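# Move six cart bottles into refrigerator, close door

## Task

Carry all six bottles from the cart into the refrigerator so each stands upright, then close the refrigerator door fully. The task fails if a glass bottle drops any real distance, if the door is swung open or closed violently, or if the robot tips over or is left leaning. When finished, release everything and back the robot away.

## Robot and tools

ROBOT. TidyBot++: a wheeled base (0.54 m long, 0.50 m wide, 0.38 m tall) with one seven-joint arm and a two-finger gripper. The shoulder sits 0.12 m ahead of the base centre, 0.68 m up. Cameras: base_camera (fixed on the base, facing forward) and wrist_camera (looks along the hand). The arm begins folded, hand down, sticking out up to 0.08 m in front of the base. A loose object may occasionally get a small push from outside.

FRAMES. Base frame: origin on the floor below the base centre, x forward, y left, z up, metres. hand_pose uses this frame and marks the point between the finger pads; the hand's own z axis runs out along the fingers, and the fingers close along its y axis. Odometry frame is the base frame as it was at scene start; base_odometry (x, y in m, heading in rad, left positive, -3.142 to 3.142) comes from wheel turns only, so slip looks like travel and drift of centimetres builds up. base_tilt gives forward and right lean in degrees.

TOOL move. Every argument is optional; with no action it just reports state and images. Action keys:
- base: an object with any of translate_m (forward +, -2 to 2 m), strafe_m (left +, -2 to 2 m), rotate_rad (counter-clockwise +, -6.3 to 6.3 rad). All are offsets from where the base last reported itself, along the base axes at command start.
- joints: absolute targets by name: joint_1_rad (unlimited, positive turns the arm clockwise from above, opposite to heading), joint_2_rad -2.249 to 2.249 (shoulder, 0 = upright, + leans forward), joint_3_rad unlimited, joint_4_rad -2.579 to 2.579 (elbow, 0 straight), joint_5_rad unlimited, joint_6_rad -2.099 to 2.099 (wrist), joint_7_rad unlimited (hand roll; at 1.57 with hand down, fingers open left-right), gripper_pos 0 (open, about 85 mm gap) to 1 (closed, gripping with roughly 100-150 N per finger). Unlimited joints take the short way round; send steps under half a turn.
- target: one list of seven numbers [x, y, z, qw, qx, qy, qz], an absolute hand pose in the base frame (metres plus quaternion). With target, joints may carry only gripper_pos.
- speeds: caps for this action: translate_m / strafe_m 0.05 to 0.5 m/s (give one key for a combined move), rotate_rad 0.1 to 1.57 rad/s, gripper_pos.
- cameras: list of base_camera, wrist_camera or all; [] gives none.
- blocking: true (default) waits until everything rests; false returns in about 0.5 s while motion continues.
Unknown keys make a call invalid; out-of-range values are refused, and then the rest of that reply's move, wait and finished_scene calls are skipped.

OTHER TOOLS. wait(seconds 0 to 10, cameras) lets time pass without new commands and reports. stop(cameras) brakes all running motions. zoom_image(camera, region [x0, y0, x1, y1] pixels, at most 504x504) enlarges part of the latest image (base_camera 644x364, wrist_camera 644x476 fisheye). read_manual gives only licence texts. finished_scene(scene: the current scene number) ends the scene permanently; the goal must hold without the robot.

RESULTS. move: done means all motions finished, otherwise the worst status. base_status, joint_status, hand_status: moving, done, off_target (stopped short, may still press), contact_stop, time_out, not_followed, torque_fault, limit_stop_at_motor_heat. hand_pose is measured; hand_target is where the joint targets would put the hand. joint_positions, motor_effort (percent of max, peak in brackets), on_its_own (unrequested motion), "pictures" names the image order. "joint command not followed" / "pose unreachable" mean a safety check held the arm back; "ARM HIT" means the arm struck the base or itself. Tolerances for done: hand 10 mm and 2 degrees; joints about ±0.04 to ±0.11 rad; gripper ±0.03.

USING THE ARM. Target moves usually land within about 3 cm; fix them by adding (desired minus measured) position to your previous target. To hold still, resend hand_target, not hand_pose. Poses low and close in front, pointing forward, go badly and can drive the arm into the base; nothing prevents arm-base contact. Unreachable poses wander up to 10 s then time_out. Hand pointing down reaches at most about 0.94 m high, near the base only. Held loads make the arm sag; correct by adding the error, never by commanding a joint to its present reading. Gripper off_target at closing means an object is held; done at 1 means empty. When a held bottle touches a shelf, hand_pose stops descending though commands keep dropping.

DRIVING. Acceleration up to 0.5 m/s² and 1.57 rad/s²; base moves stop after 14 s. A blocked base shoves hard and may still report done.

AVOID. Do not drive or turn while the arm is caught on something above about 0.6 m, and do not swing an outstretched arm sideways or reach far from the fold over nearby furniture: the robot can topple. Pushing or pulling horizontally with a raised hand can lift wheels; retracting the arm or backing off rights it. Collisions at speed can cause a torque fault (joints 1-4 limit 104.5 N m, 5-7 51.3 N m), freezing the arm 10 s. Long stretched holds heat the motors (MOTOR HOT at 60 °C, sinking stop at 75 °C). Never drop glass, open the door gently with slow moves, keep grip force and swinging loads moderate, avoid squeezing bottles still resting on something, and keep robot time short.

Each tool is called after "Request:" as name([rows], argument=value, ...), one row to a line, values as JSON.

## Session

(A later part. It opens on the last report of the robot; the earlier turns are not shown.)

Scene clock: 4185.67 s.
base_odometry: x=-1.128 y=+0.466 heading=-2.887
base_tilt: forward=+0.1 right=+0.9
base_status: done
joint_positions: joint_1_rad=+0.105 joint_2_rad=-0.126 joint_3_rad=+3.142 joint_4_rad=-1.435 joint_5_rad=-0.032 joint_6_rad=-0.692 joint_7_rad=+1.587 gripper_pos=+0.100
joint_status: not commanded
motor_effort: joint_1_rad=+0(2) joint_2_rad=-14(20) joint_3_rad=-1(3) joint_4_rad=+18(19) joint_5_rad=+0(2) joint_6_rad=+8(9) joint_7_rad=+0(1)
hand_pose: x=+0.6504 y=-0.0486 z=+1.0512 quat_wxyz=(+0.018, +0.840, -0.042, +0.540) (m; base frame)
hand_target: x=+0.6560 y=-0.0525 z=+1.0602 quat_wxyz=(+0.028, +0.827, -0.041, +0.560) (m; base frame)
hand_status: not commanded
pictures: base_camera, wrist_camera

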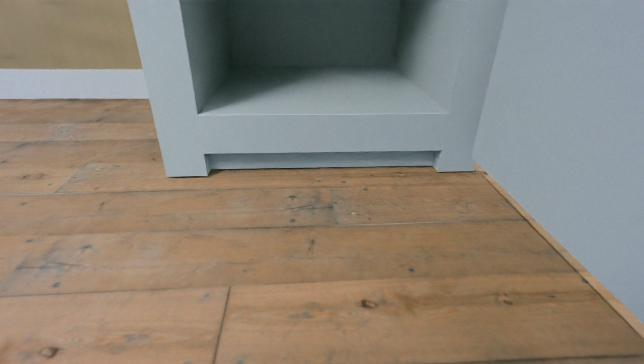

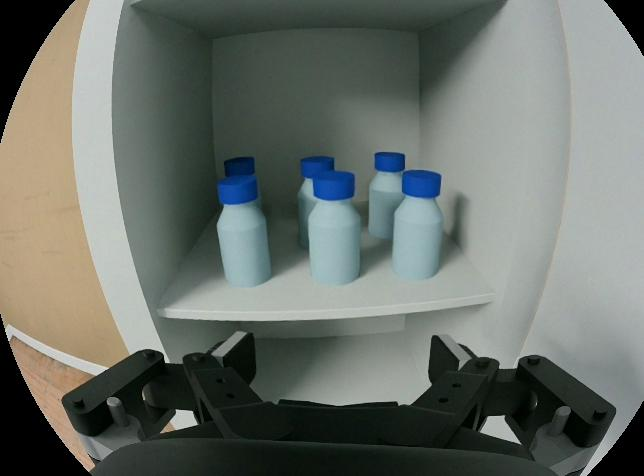

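Request:
move(base={"translate_m": -0.36}, joints={"joint_1_rad": -0.82, "gripper_pos": 1.0})

Scene clock: 4338.07 s.
move: done
base_odometry: x=-0.780 y=+0.557 heading=-2.887
base_tilt: forward=+0.2 right=+0.9
base_status: done
joint_positions: joint_1_rad=-0.804 joint_2_rad=-0.133 joint_3_rad=+3.142 joint_4_rad=-1.435 joint_5_rad=-0.032 joint_6_rad=-0.691 joint_7_rad=+1.587 gripper_pos=+0.999
joint_status: all done
motor_effort: joint_1_rad=+0(2) joint_2_rad=-15(18) joint_3_rad=+0(2) joint_4_rad=+18(19) joint_5_rad=+0(1) joint_6_rad=+8(9) joint_7_rad=+0(1)
hand_pose: x=+0.4825 y=+0.3875 z=+1.0549 quat_wxyz=(-0.222, +0.772, +0.330, +0.496) (m; base frame)
hand_target: x=+0.4861 y=+0.3954 z=+1.0602 quat_wxyz=(-0.224, +0.759, +0.330, +0.515) (m; base frame)
hand_status: not commanded
pictures: base_camera, wrist_camera

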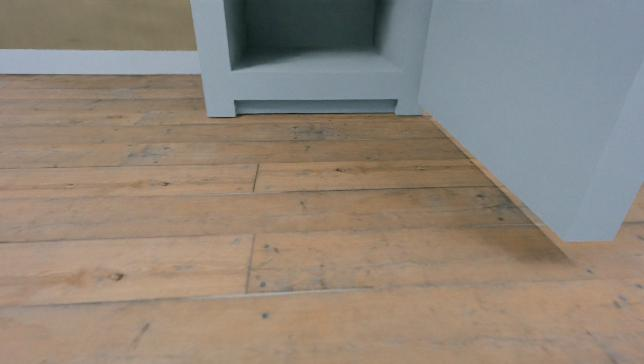

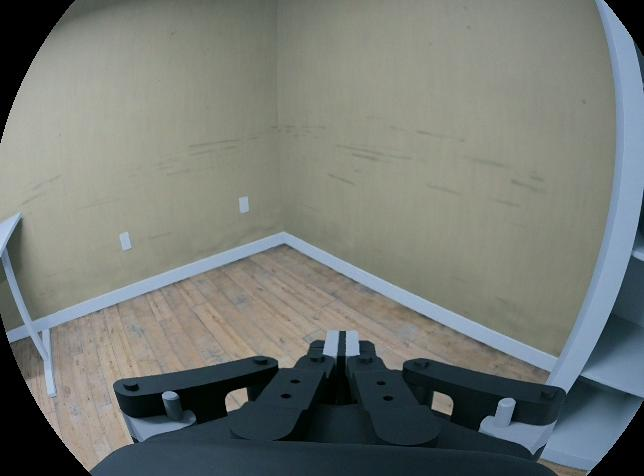

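Request:
move(base={"strafe_m": -0.96}, joints={"joint_1_rad": -1.25})

Scene clock: 4365.40 s.
move: done
base_odometry: x=-1.021 y=+1.486 heading=-2.887
base_tilt: forward=+0.1 right=+0.8
base_status: done
joint_positions: joint_1_rad=-1.234 joint_2_rad=-0.134 joint_3_rad=+3.142 joint_4_rad=-1.435 joint_5_rad=-0.032 joint_6_rad=-0.691 joint_7_rad=+1.587 gripper_pos=+0.999
joint_status: all done
motor_effort: joint_1_rad=+0(2) joint_2_rad=-14(17) joint_3_rad=-1(2) joint_4_rad=+18(19) joint_5_rad=+0(1) joint_6_rad=+8(9) joint_7_rad=-1(1)
hand_pose: x=+0.2877 y=+0.5034 z=+1.0557 quat_wxyz=(-0.323, +0.683, +0.487, +0.438) (m; base frame)
hand_target: x=+0.2879 y=+0.5124 z=+1.0602 quat_wxyz=(-0.328, +0.671, +0.484, +0.455) (m; base frame)
hand_status: not commanded
pictures: base_camera, wrist_camera

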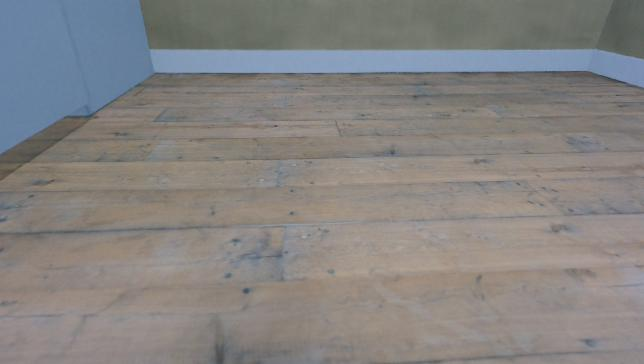

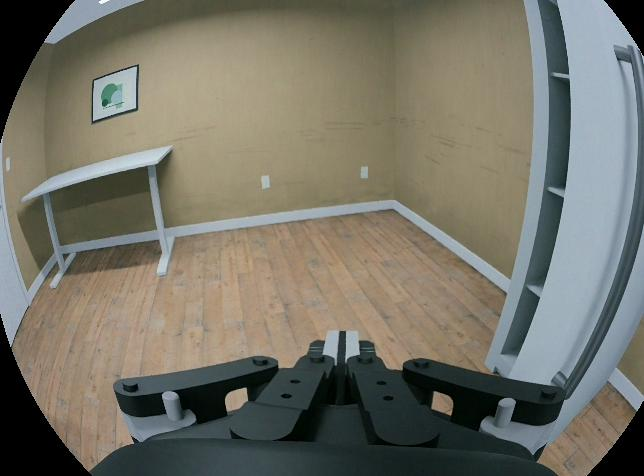

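Request:
move(base={"translate_m": 0.36}, joints={"joint_1_rad": -0.82})

Scene clock: 4375.93 s.
move: done
base_odometry: x=-1.370 y=+1.396 heading=-2.888
base_tilt: forward=+0.1 right=+0.8
base_status: done
joint_positions: joint_1_rad=-0.831 joint_2_rad=-0.133 joint_3_rad=+3.142 joint_4_rad=-1.435 joint_5_rad=-0.032 joint_6_rad=-0.690 joint_7_rad=+1.587 gripper_pos=+0.999
joint_status: all done
motor_effort: joint_1_rad=+1(3) joint_2_rad=-14(17) joint_3_rad=+0(3) joint_4_rad=+18(19) joint_5_rad=-1(2) joint_6_rad=+8(9) joint_7_rad=+0(1)
hand_pose: x=+0.4717 y=+0.3973 z=+1.0554 quat_wxyz=(-0.229, +0.767, +0.340, +0.493) (m; base frame)
hand_target: x=+0.4861 y=+0.3954 z=+1.0602 quat_wxyz=(-0.224, +0.759, +0.330, +0.515) (m; base frame)
hand_status: not commanded
pictures: base_camera, wrist_camera

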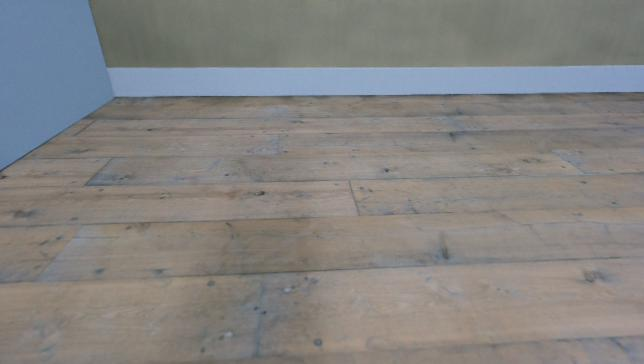

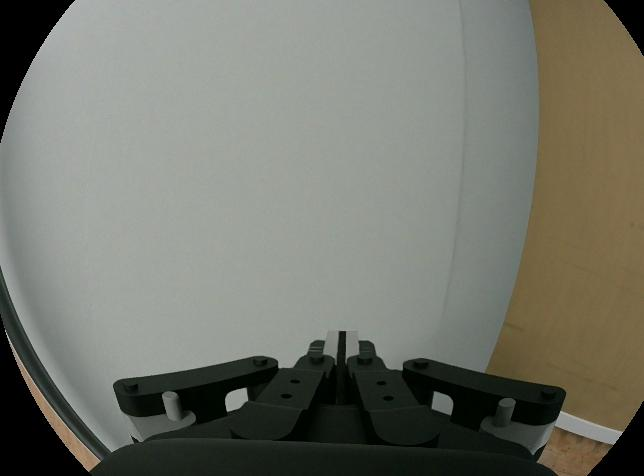

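Request:
move(base={"strafe_m": 0.12}, speeds={"strafe_m": 0.2})

Request:
move(base={"strafe_m": 0.05}, speeds={"strafe_m": 0.08})

Scene clock: 4396.10 s.
move: done
base_odometry: x=-1.340 y=+1.279 heading=-2.888
base_tilt: forward=+0.1 right=+0.9
base_status: done
joint_positions: joint_1_rad=-0.831 joint_2_rad=-0.134 joint_3_rad=+3.142 joint_4_rad=-1.435 joint_5_rad=-0.032 joint_6_rad=-0.690 joint_7_rad=+1.587 gripper_pos=+0.999
joint_status: not commanded
motor_effort: joint_1_rad=+0(1) joint_2_rad=-14(17) joint_3_rad=-1(2) joint_4_rad=+18(19) joint_5_rad=+0(1) joint_6_rad=+8(9) joint_7_rad=+0(1)
hand_pose: x=+0.4718 y=+0.3971 z=+1.0556 quat_wxyz=(-0.229, +0.767, +0.340, +0.493) (m; base frame)
hand_target: x=+0.4861 y=+0.3954 z=+1.0602 quat_wxyz=(-0.224, +0.759, +0.330, +0.515) (m; base frame)
hand_status: not commanded
pictures: base_camera, wrist_camera

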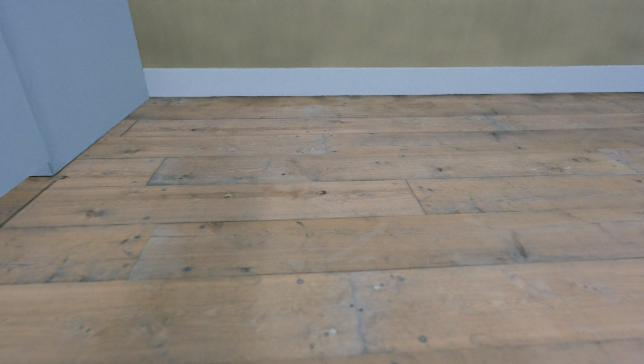

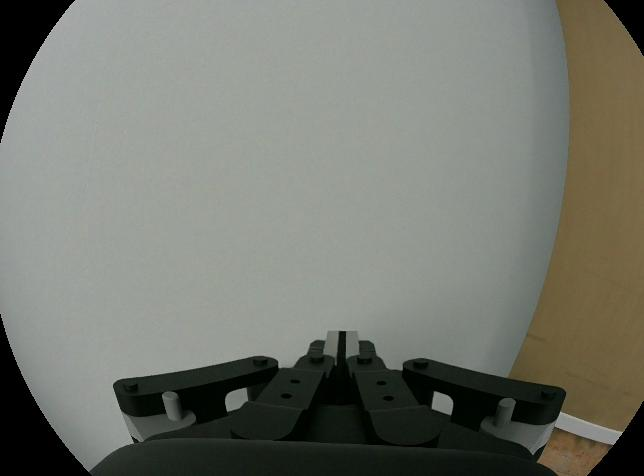

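Scene clock: 4397.30 s.
move: done
base_odometry: x=-1.328 y=+1.231 heading=-2.888
base_tilt: forward=+0.2 right=+0.8
base_status: done
joint_positions: joint_1_rad=-0.809 joint_2_rad=-0.145 joint_3_rad=+3.152 joint_4_rad=-1.439 joint_5_rad=-0.031 joint_6_rad=-0.684 joint_7_rad=+1.587 gripper_pos=+0.999
joint_status: not commanded
motor_effort: joint_1_rad=-3(6) joint_2_rad=-11(16) joint_3_rad=-3(7) joint_4_rad=+19(21) joint_5_rad=-3(5) joint_6_rad=+10(15) joint_7_rad=+0(1)
hand_pose: x=+0.4819 y=+0.3829 z=+1.0611 quat_wxyz=(-0.224, +0.769, +0.326, +0.502) (m; base frame)
hand_target: x=+0.4861 y=+0.3954 z=+1.0602 quat_wxyz=(-0.224, +0.759, +0.330, +0.515) (m; base frame)
hand_status: not commanded
pictures: base_camera, wrist_camera

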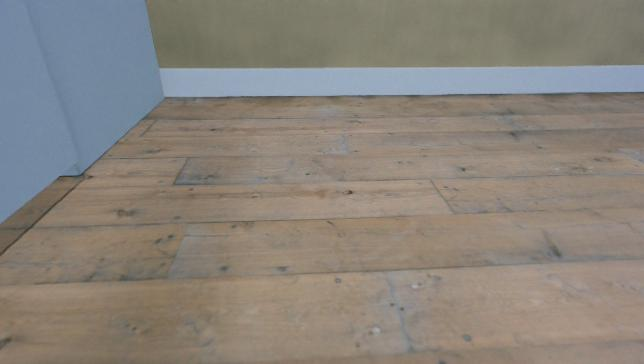

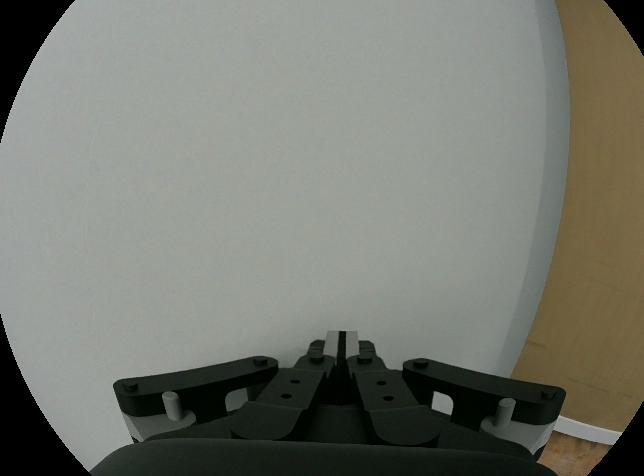

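Request:
move(base={"strafe_m": 0.09, "translate_m": 0.01}, speeds={"strafe_m": 0.1})

Scene clock: 4411.37 s.
move: done
base_odometry: x=-1.314 y=+1.141 heading=-2.888
base_tilt: forward=+0.2 right=+0.9
base_status: done
joint_positions: joint_1_rad=-0.810 joint_2_rad=-0.144 joint_3_rad=+3.158 joint_4_rad=-1.444 joint_5_rad=-0.031 joint_6_rad=-0.672 joint_7_rad=+1.587 gripper_pos=+0.999
joint_status: not commanded
motor_effort: joint_1_rad=+0(7) joint_2_rad=-14(16) joint_3_rad=+0(8) joint_4_rad=+18(22) joint_5_rad=-1(6) joint_6_rad=+8(16) joint_7_rad=+0(1)
hand_pose: x=+0.4853 y=+0.3820 z=+1.0608 quat_wxyz=(-0.224, +0.768, +0.323, +0.505) (m; base frame)
hand_target: x=+0.4861 y=+0.3954 z=+1.0602 quat_wxyz=(-0.224, +0.759, +0.330, +0.515) (m; base frame)
hand_status: not commanded
pictures: base_camera, wrist_camera

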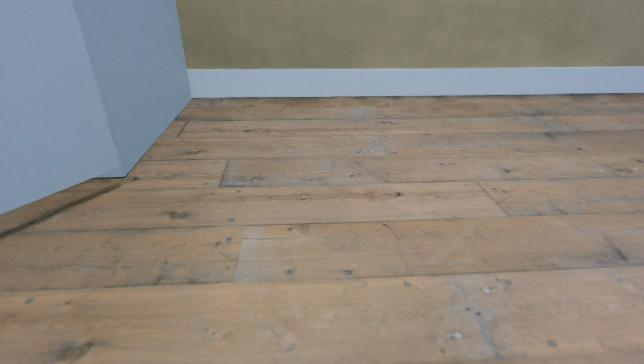

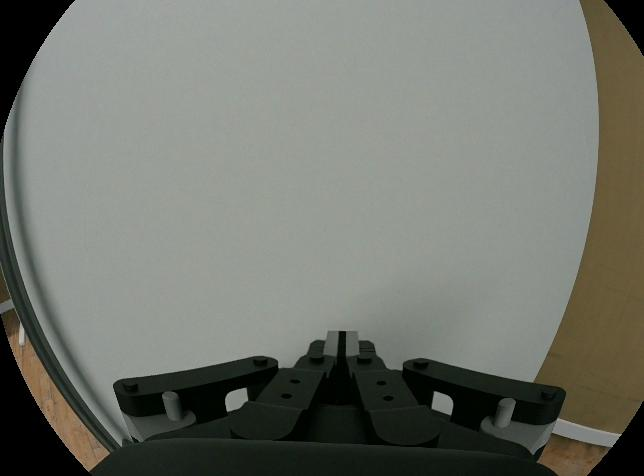

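Request:
move(base={"strafe_m": 0.086, "translate_m": 0.03}, speeds={"strafe_m": 0.12})

Request:
move(base={"strafe_m": 0.075, "translate_m": 0.049}, speeds={"strafe_m": 0.12})

Scene clock: 4420.83 s.
move: done
base_odometry: x=-1.322 y=+1.050 heading=-2.887
base_tilt: forward=+0.2 right=+0.9
base_status: done
joint_positions: joint_1_rad=-0.810 joint_2_rad=-0.140 joint_3_rad=+3.158 joint_4_rad=-1.444 joint_5_rad=-0.031 joint_6_rad=-0.672 joint_7_rad=+1.587 gripper_pos=+0.999
joint_status: not commanded
motor_effort: joint_1_rad=+0(1) joint_2_rad=-14(16) joint_3_rad=-1(1) joint_4_rad=+18(19) joint_5_rad=+0(1) joint_6_rad=+8(9) joint_7_rad=+0(1)
hand_pose: x=+0.4864 y=+0.3831 z=+1.0587 quat_wxyz=(-0.223, +0.769, +0.324, +0.503) (m; base frame)
hand_target: x=+0.4861 y=+0.3954 z=+1.0602 quat_wxyz=(-0.224, +0.759, +0.330, +0.515) (m; base frame)
hand_status: not commanded
pictures: base_camera, wrist_camera

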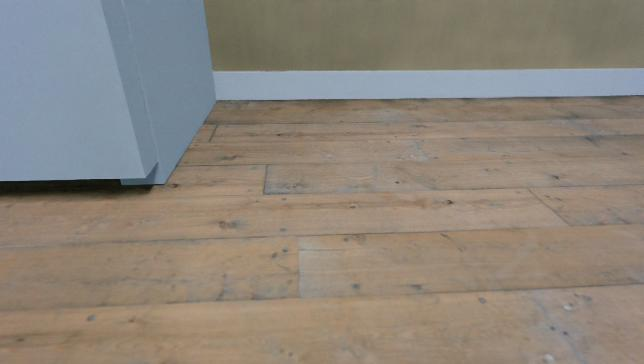

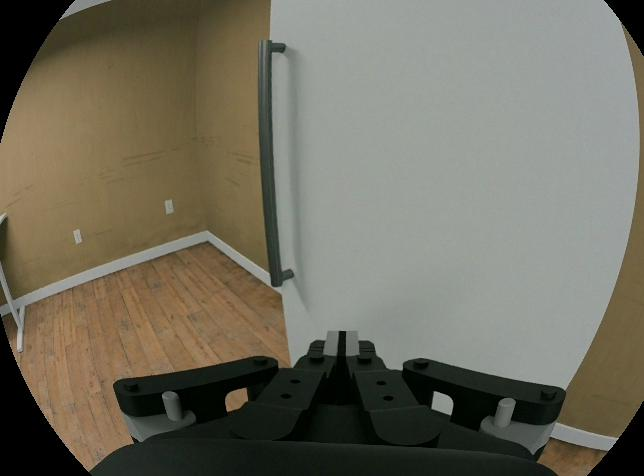

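Scene clock: 4422.17 s.
move: done
base_odometry: x=-1.350 y=+0.965 heading=-2.887
base_tilt: forward=+0.2 right=+0.9
base_status: done
joint_positions: joint_1_rad=-0.810 joint_2_rad=-0.137 joint_3_rad=+3.158 joint_4_rad=-1.444 joint_5_rad=-0.031 joint_6_rad=-0.672 joint_7_rad=+1.587 gripper_pos=+0.999
joint_status: not commanded
motor_effort: joint_1_rad=+0(1) joint_2_rad=-15(17) joint_3_rad=+0(1) joint_4_rad=+18(19) joint_5_rad=-1(1) joint_6_rad=+9(9) joint_7_rad=+0(1)
hand_pose: x=+0.4872 y=+0.3840 z=+1.0571 quat_wxyz=(-0.223, +0.770, +0.324, +0.502) (m; base frame)
hand_target: x=+0.4861 y=+0.3954 z=+1.0602 quat_wxyz=(-0.224, +0.759, +0.330, +0.515) (m; base frame)
hand_status: not commanded
pictures: base_camera, wrist_camera

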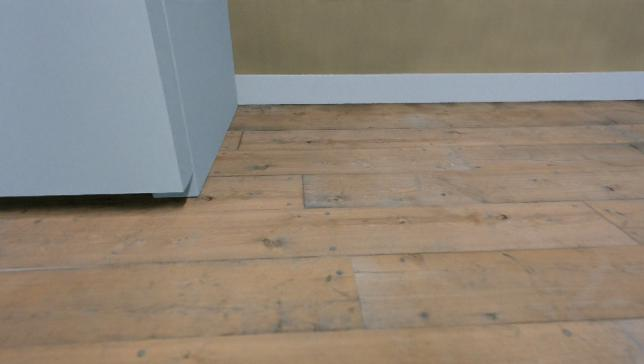

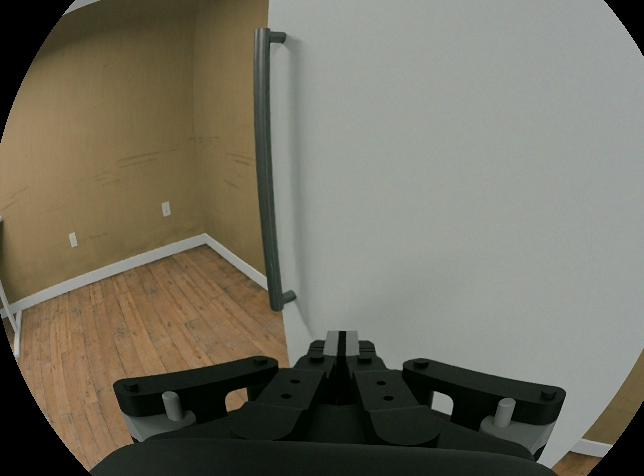

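Request:
zoom_image(camera="base_camera", region=[0, 0, 260, 220])

Request:
zoom_image(camera="wrist_camera", region=[200, 0, 400, 340])

Scaled by 1.938.

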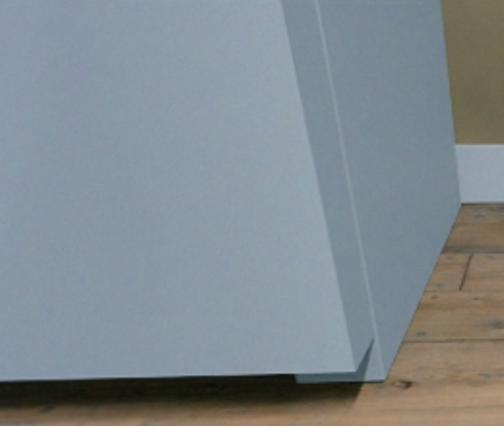

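Scaled by 1.482.

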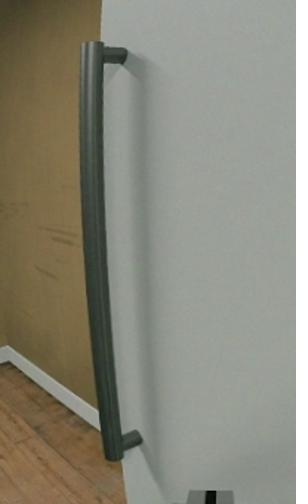

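Request:
move(base={"translate_m": 0.15, "strafe_m": 0.20}, speeds={"translate_m": 0.25})

Scene clock: 4505.73 s.
move: done
base_odometry: x=-1.445 y=+0.734 heading=-2.887
base_tilt: forward=+0.2 right=+0.9
base_status: done
joint_positions: joint_1_rad=-0.810 joint_2_rad=-0.136 joint_3_rad=+3.158 joint_4_rad=-1.444 joint_5_rad=-0.031 joint_6_rad=-0.672 joint_7_rad=+1.587 gripper_pos=+0.999
joint_status: not commanded
motor_effort: joint_1_rad=+0(0) joint_2_rad=-14(17) joint_3_rad=+0(1) joint_4_rad=+18(19) joint_5_rad=+0(1) joint_6_rad=+9(9) joint_7_rad=+0(1)
hand_pose: x=+0.4875 y=+0.3843 z=+1.0564 quat_wxyz=(-0.223, +0.771, +0.324, +0.501) (m; base frame)
hand_target: x=+0.4861 y=+0.3954 z=+1.0602 quat_wxyz=(-0.224, +0.759, +0.330, +0.515) (m; base frame)
hand_status: not commanded
pictures: base_camera, wrist_camera

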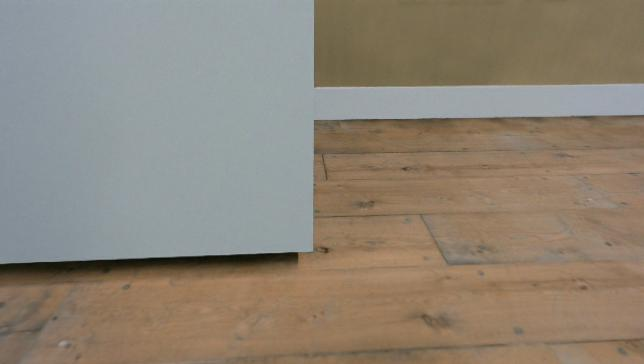

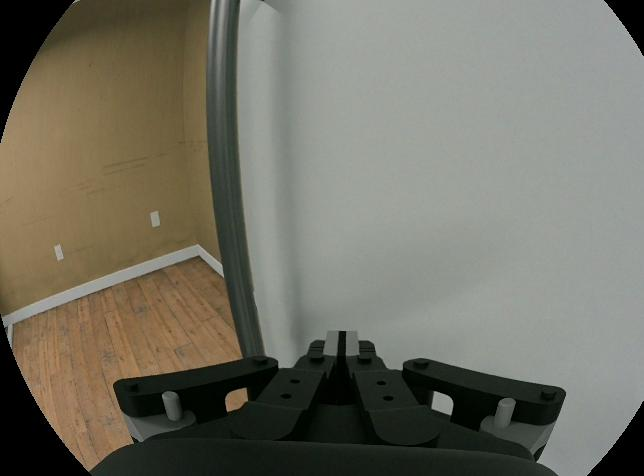

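Request:
move(base={"translate_m": 0.05}, speeds={"translate_m": 0.06}, cameras=["wrist_camera"])

Request:
move(base={"translate_m": 0.025}, speeds={"translate_m": 0.05}, cameras=["wrist_camera"])

Scene clock: 4514.77 s.
move: done
base_odometry: x=-1.493 y=+0.721 heading=-2.886
base_tilt: forward=+0.2 right=+0.9
base_status: done
joint_positions: joint_1_rad=-0.810 joint_2_rad=-0.136 joint_3_rad=+3.157 joint_4_rad=-1.444 joint_5_rad=-0.031 joint_6_rad=-0.672 joint_7_rad=+1.587 gripper_pos=+0.999
joint_status: not commanded
motor_effort: joint_1_rad=+0(1) joint_2_rad=-14(17) joint_3_rad=+0(2) joint_4_rad=+18(19) joint_5_rad=+0(1) joint_6_rad=+8(9) joint_7_rad=+0(1)
hand_pose: x=+0.4872 y=+0.3846 z=+1.0563 quat_wxyz=(-0.223, +0.770, +0.325, +0.501) (m; base frame)
hand_target: x=+0.4861 y=+0.3954 z=+1.0602 quat_wxyz=(-0.224, +0.759, +0.330, +0.515) (m; base frame)
hand_status: not commanded
pictures: wrist_camera

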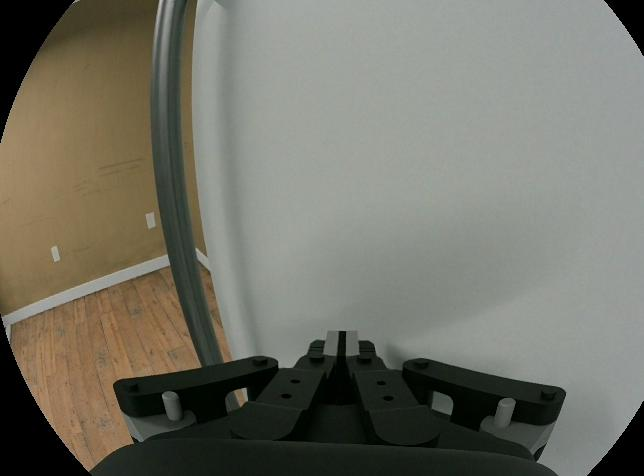

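Scene clock: 4515.70 s.
move: done
base_odometry: x=-1.518 y=+0.714 heading=-2.886
base_tilt: forward=+0.2 right=+0.8
base_status: done
joint_positions: joint_1_rad=-0.827 joint_2_rad=-0.140 joint_3_rad=+3.141 joint_4_rad=-1.444 joint_5_rad=-0.031 joint_6_rad=-0.671 joint_7_rad=+1.587 gripper_pos=+0.999
joint_status: not commanded
motor_effort: joint_1_rad=+2(5) joint_2_rad=-13(15) joint_3_rad=+1(5) joint_4_rad=+18(20) joint_5_rad=+0(3) joint_6_rad=+8(14) joint_7_rad=-1(1)
hand_pose: x=+0.4726 y=+0.3957 z=+1.0588 quat_wxyz=(-0.231, +0.764, +0.337, +0.500) (m; base frame)
hand_target: x=+0.4861 y=+0.3954 z=+1.0602 quat_wxyz=(-0.224, +0.759, +0.330, +0.515) (m; base frame)
hand_status: not commanded
pictures: wrist_camera

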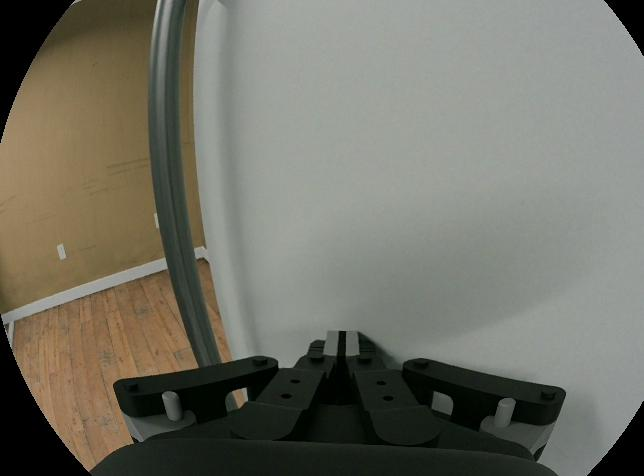

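Request:
move(base={"translate_m": 0.02}, speeds={"translate_m": 0.05}, cameras=["base_camera", "wrist_camera"])

Scene clock: 4526.00 s.
move: done
base_odometry: x=-1.537 y=+0.709 heading=-2.886
base_tilt: forward=+0.1 right=+0.9
base_status: done
joint_positions: joint_1_rad=-0.845 joint_2_rad=-0.151 joint_3_rad=+3.122 joint_4_rad=-1.445 joint_5_rad=-0.031 joint_6_rad=-0.671 joint_7_rad=+1.587 gripper_pos=+0.999
joint_status: not commanded
motor_effort: joint_1_rad=+5(7) joint_2_rad=-10(13) joint_3_rad=+5(7) joint_4_rad=+18(21) joint_5_rad=+2(4) joint_6_rad=+11(15) joint_7_rad=+0(1)
hand_pose: x=+0.4539 y=+0.4061 z=+1.0639 quat_wxyz=(-0.241, +0.754, +0.351, +0.500) (m; base frame)
hand_target: x=+0.4861 y=+0.3954 z=+1.0602 quat_wxyz=(-0.224, +0.759, +0.330, +0.515) (m; base frame)
hand_status: not commanded
pictures: base_camera, wrist_camera

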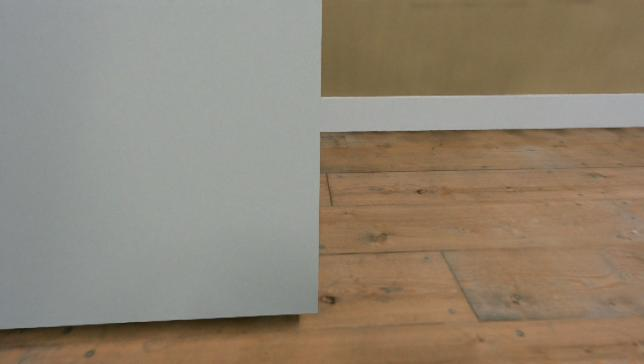

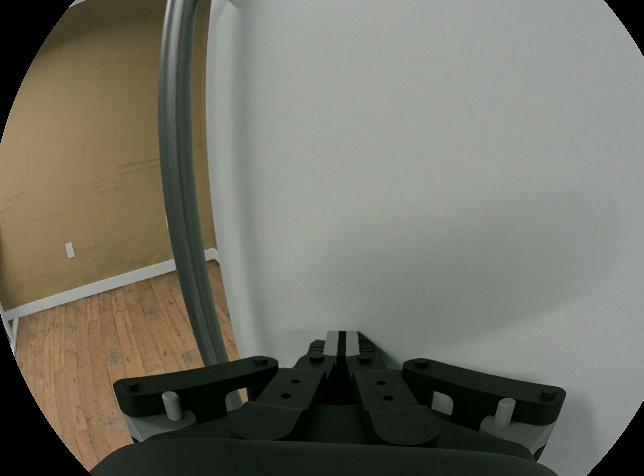

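Request:
move(base={"translate_m": 0.025}, speeds={"translate_m": 0.05}, cameras=["base_camera", "wrist_camera"])

Scene clock: 4536.37 s.
move: done
base_odometry: x=-1.561 y=+0.703 heading=-2.886
base_tilt: forward=+0.2 right=+0.9
base_status: done
joint_positions: joint_1_rad=-0.868 joint_2_rad=-0.166 joint_3_rad=+3.099 joint_4_rad=-1.448 joint_5_rad=-0.031 joint_6_rad=-0.671 joint_7_rad=+1.587 gripper_pos=+0.999
joint_status: not commanded
motor_effort: joint_1_rad=+8(12) joint_2_rad=-8(10) joint_3_rad=+8(13) joint_4_rad=+20(22) joint_5_rad=+4(7) joint_6_rad=+13(18) joint_7_rad=+0(1)
hand_pose: x=+0.4303 y=+0.4168 z=+1.0699 quat_wxyz=(-0.253, +0.743, +0.368, +0.500) (m; base frame)
hand_target: x=+0.4861 y=+0.3954 z=+1.0602 quat_wxyz=(-0.224, +0.759, +0.330, +0.515) (m; base frame)
hand_status: not commanded
pictures: base_camera, wrist_camera

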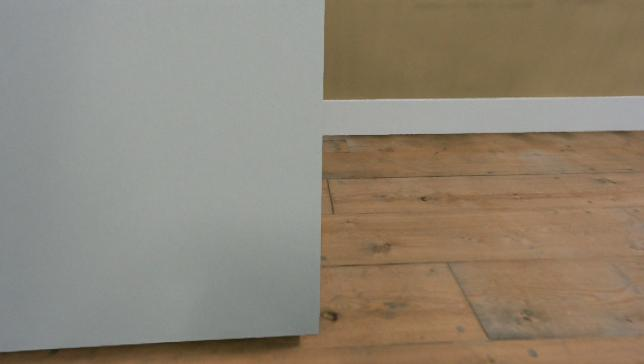

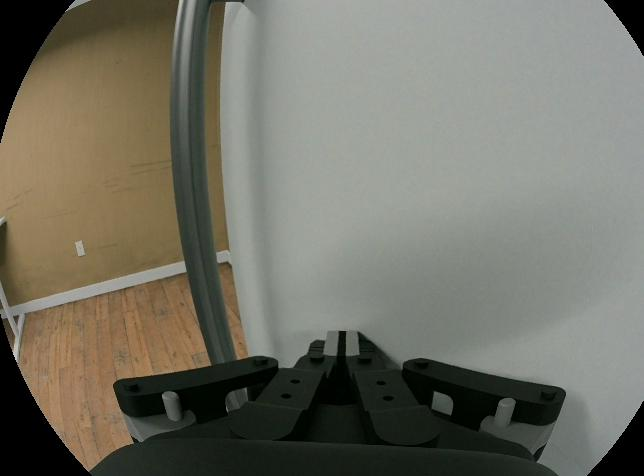

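Request:
move(base={"translate_m": -0.5}, speeds={"translate_m": 0.3})

Scene clock: 4543.83 s.
move: done
base_odometry: x=-1.077 y=+0.829 heading=-2.886
base_tilt: forward=+0.2 right=+0.9
base_status: done
joint_positions: joint_1_rad=-0.824 joint_2_rad=-0.137 joint_3_rad=+3.133 joint_4_rad=-1.447 joint_5_rad=-0.031 joint_6_rad=-0.662 joint_7_rad=+1.587 gripper_pos=+0.999
joint_status: not commanded
motor_effort: joint_1_rad=+0(9) joint_2_rad=-15(17) joint_3_rad=+0(9) joint_4_rad=+18(19) joint_5_rad=-1(5) joint_6_rad=+8(13) joint_7_rad=+0(1)
hand_pose: x=+0.4717 y=+0.3994 z=+1.0584 quat_wxyz=(-0.232, +0.762, +0.339, +0.501) (m; base frame)
hand_target: x=+0.4861 y=+0.3954 z=+1.0602 quat_wxyz=(-0.224, +0.759, +0.330, +0.515) (m; base frame)
hand_status: not commanded
pictures: base_camera, wrist_camera

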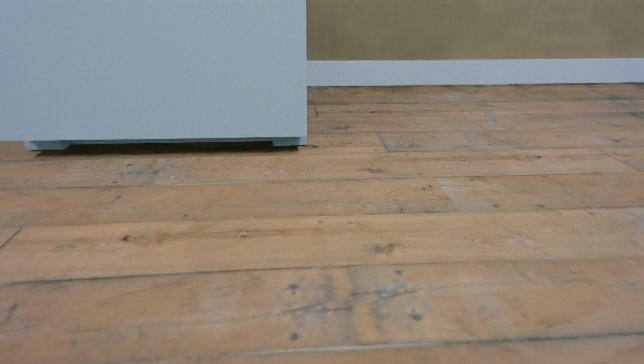

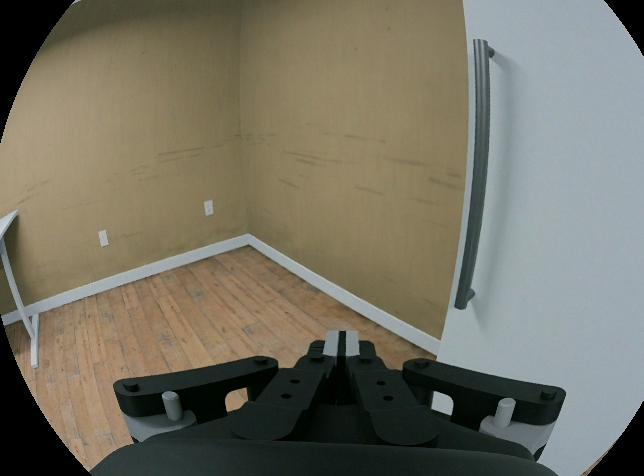

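Request:
zoom_image(camera="base_camera", region=[0, 100, 340, 180])

Request:
zoom_image(camera="wrist_camera", region=[420, 20, 560, 360])

Scaled by 1.482.

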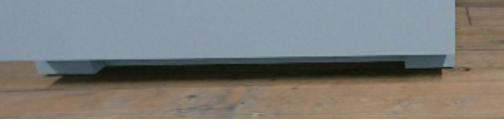

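Scaled by 1.482.

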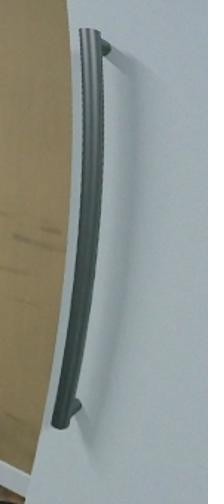

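Request:
move(base={"strafe_m": 1.1}, joints={"joint_1_rad": 0.75})

Scene clock: 4562.83 s.
move: done
base_odometry: x=-0.798 y=-0.235 heading=-2.886
base_tilt: forward=+0.2 right=+0.9
base_status: done
joint_positions: joint_1_rad=+0.733 joint_2_rad=-0.137 joint_3_rad=+3.133 joint_4_rad=-1.447 joint_5_rad=-0.031 joint_6_rad=-0.662 joint_7_rad=+1.587 gripper_pos=+0.999
joint_status: all done
motor_effort: joint_1_rad=+0(2) joint_2_rad=-14(16) joint_3_rad=+0(2) joint_4_rad=+18(19) joint_5_rad=+0(1) joint_6_rad=+9(9) joint_7_rad=+0(1)
hand_pose: x=+0.5230 y=-0.3474 z=+1.0584 quat_wxyz=(+0.186, +0.780, -0.294, +0.520) (m; base frame)
hand_target: x=+0.5147 y=-0.3668 z=+1.0602 quat_wxyz=(+0.206, +0.770, -0.303, +0.522) (m; base frame)
hand_status: not commanded
pictures: base_camera, wrist_camera

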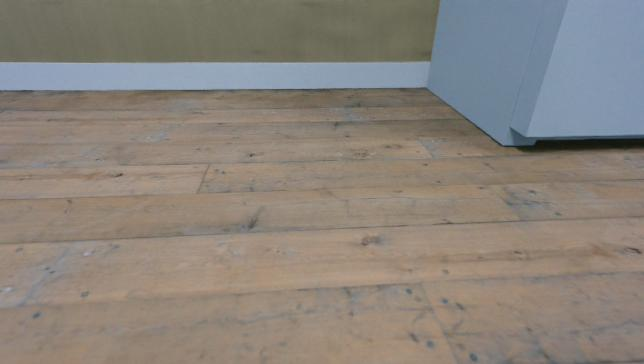

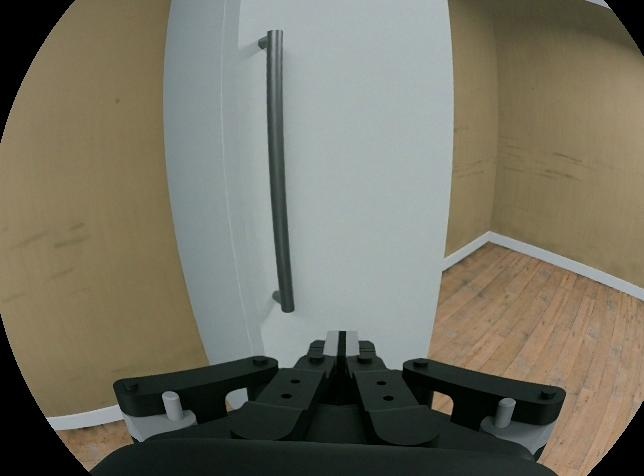

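Request:
zoom_image(camera="wrist_camera", region=[150, 0, 350, 360])

Request:
zoom_image(camera="base_camera", region=[420, 0, 644, 170])

Scaled by 1.400.

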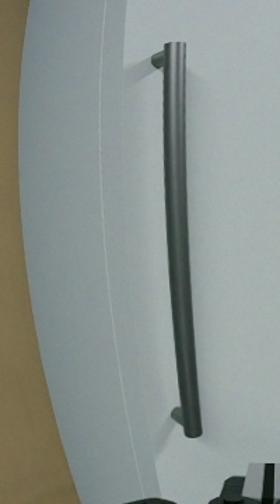

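Scaled by 2.250.

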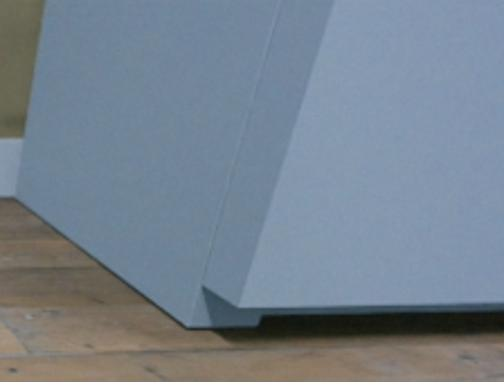

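Request:
finished_scene(scene=1)

The scene is finished: the task was done.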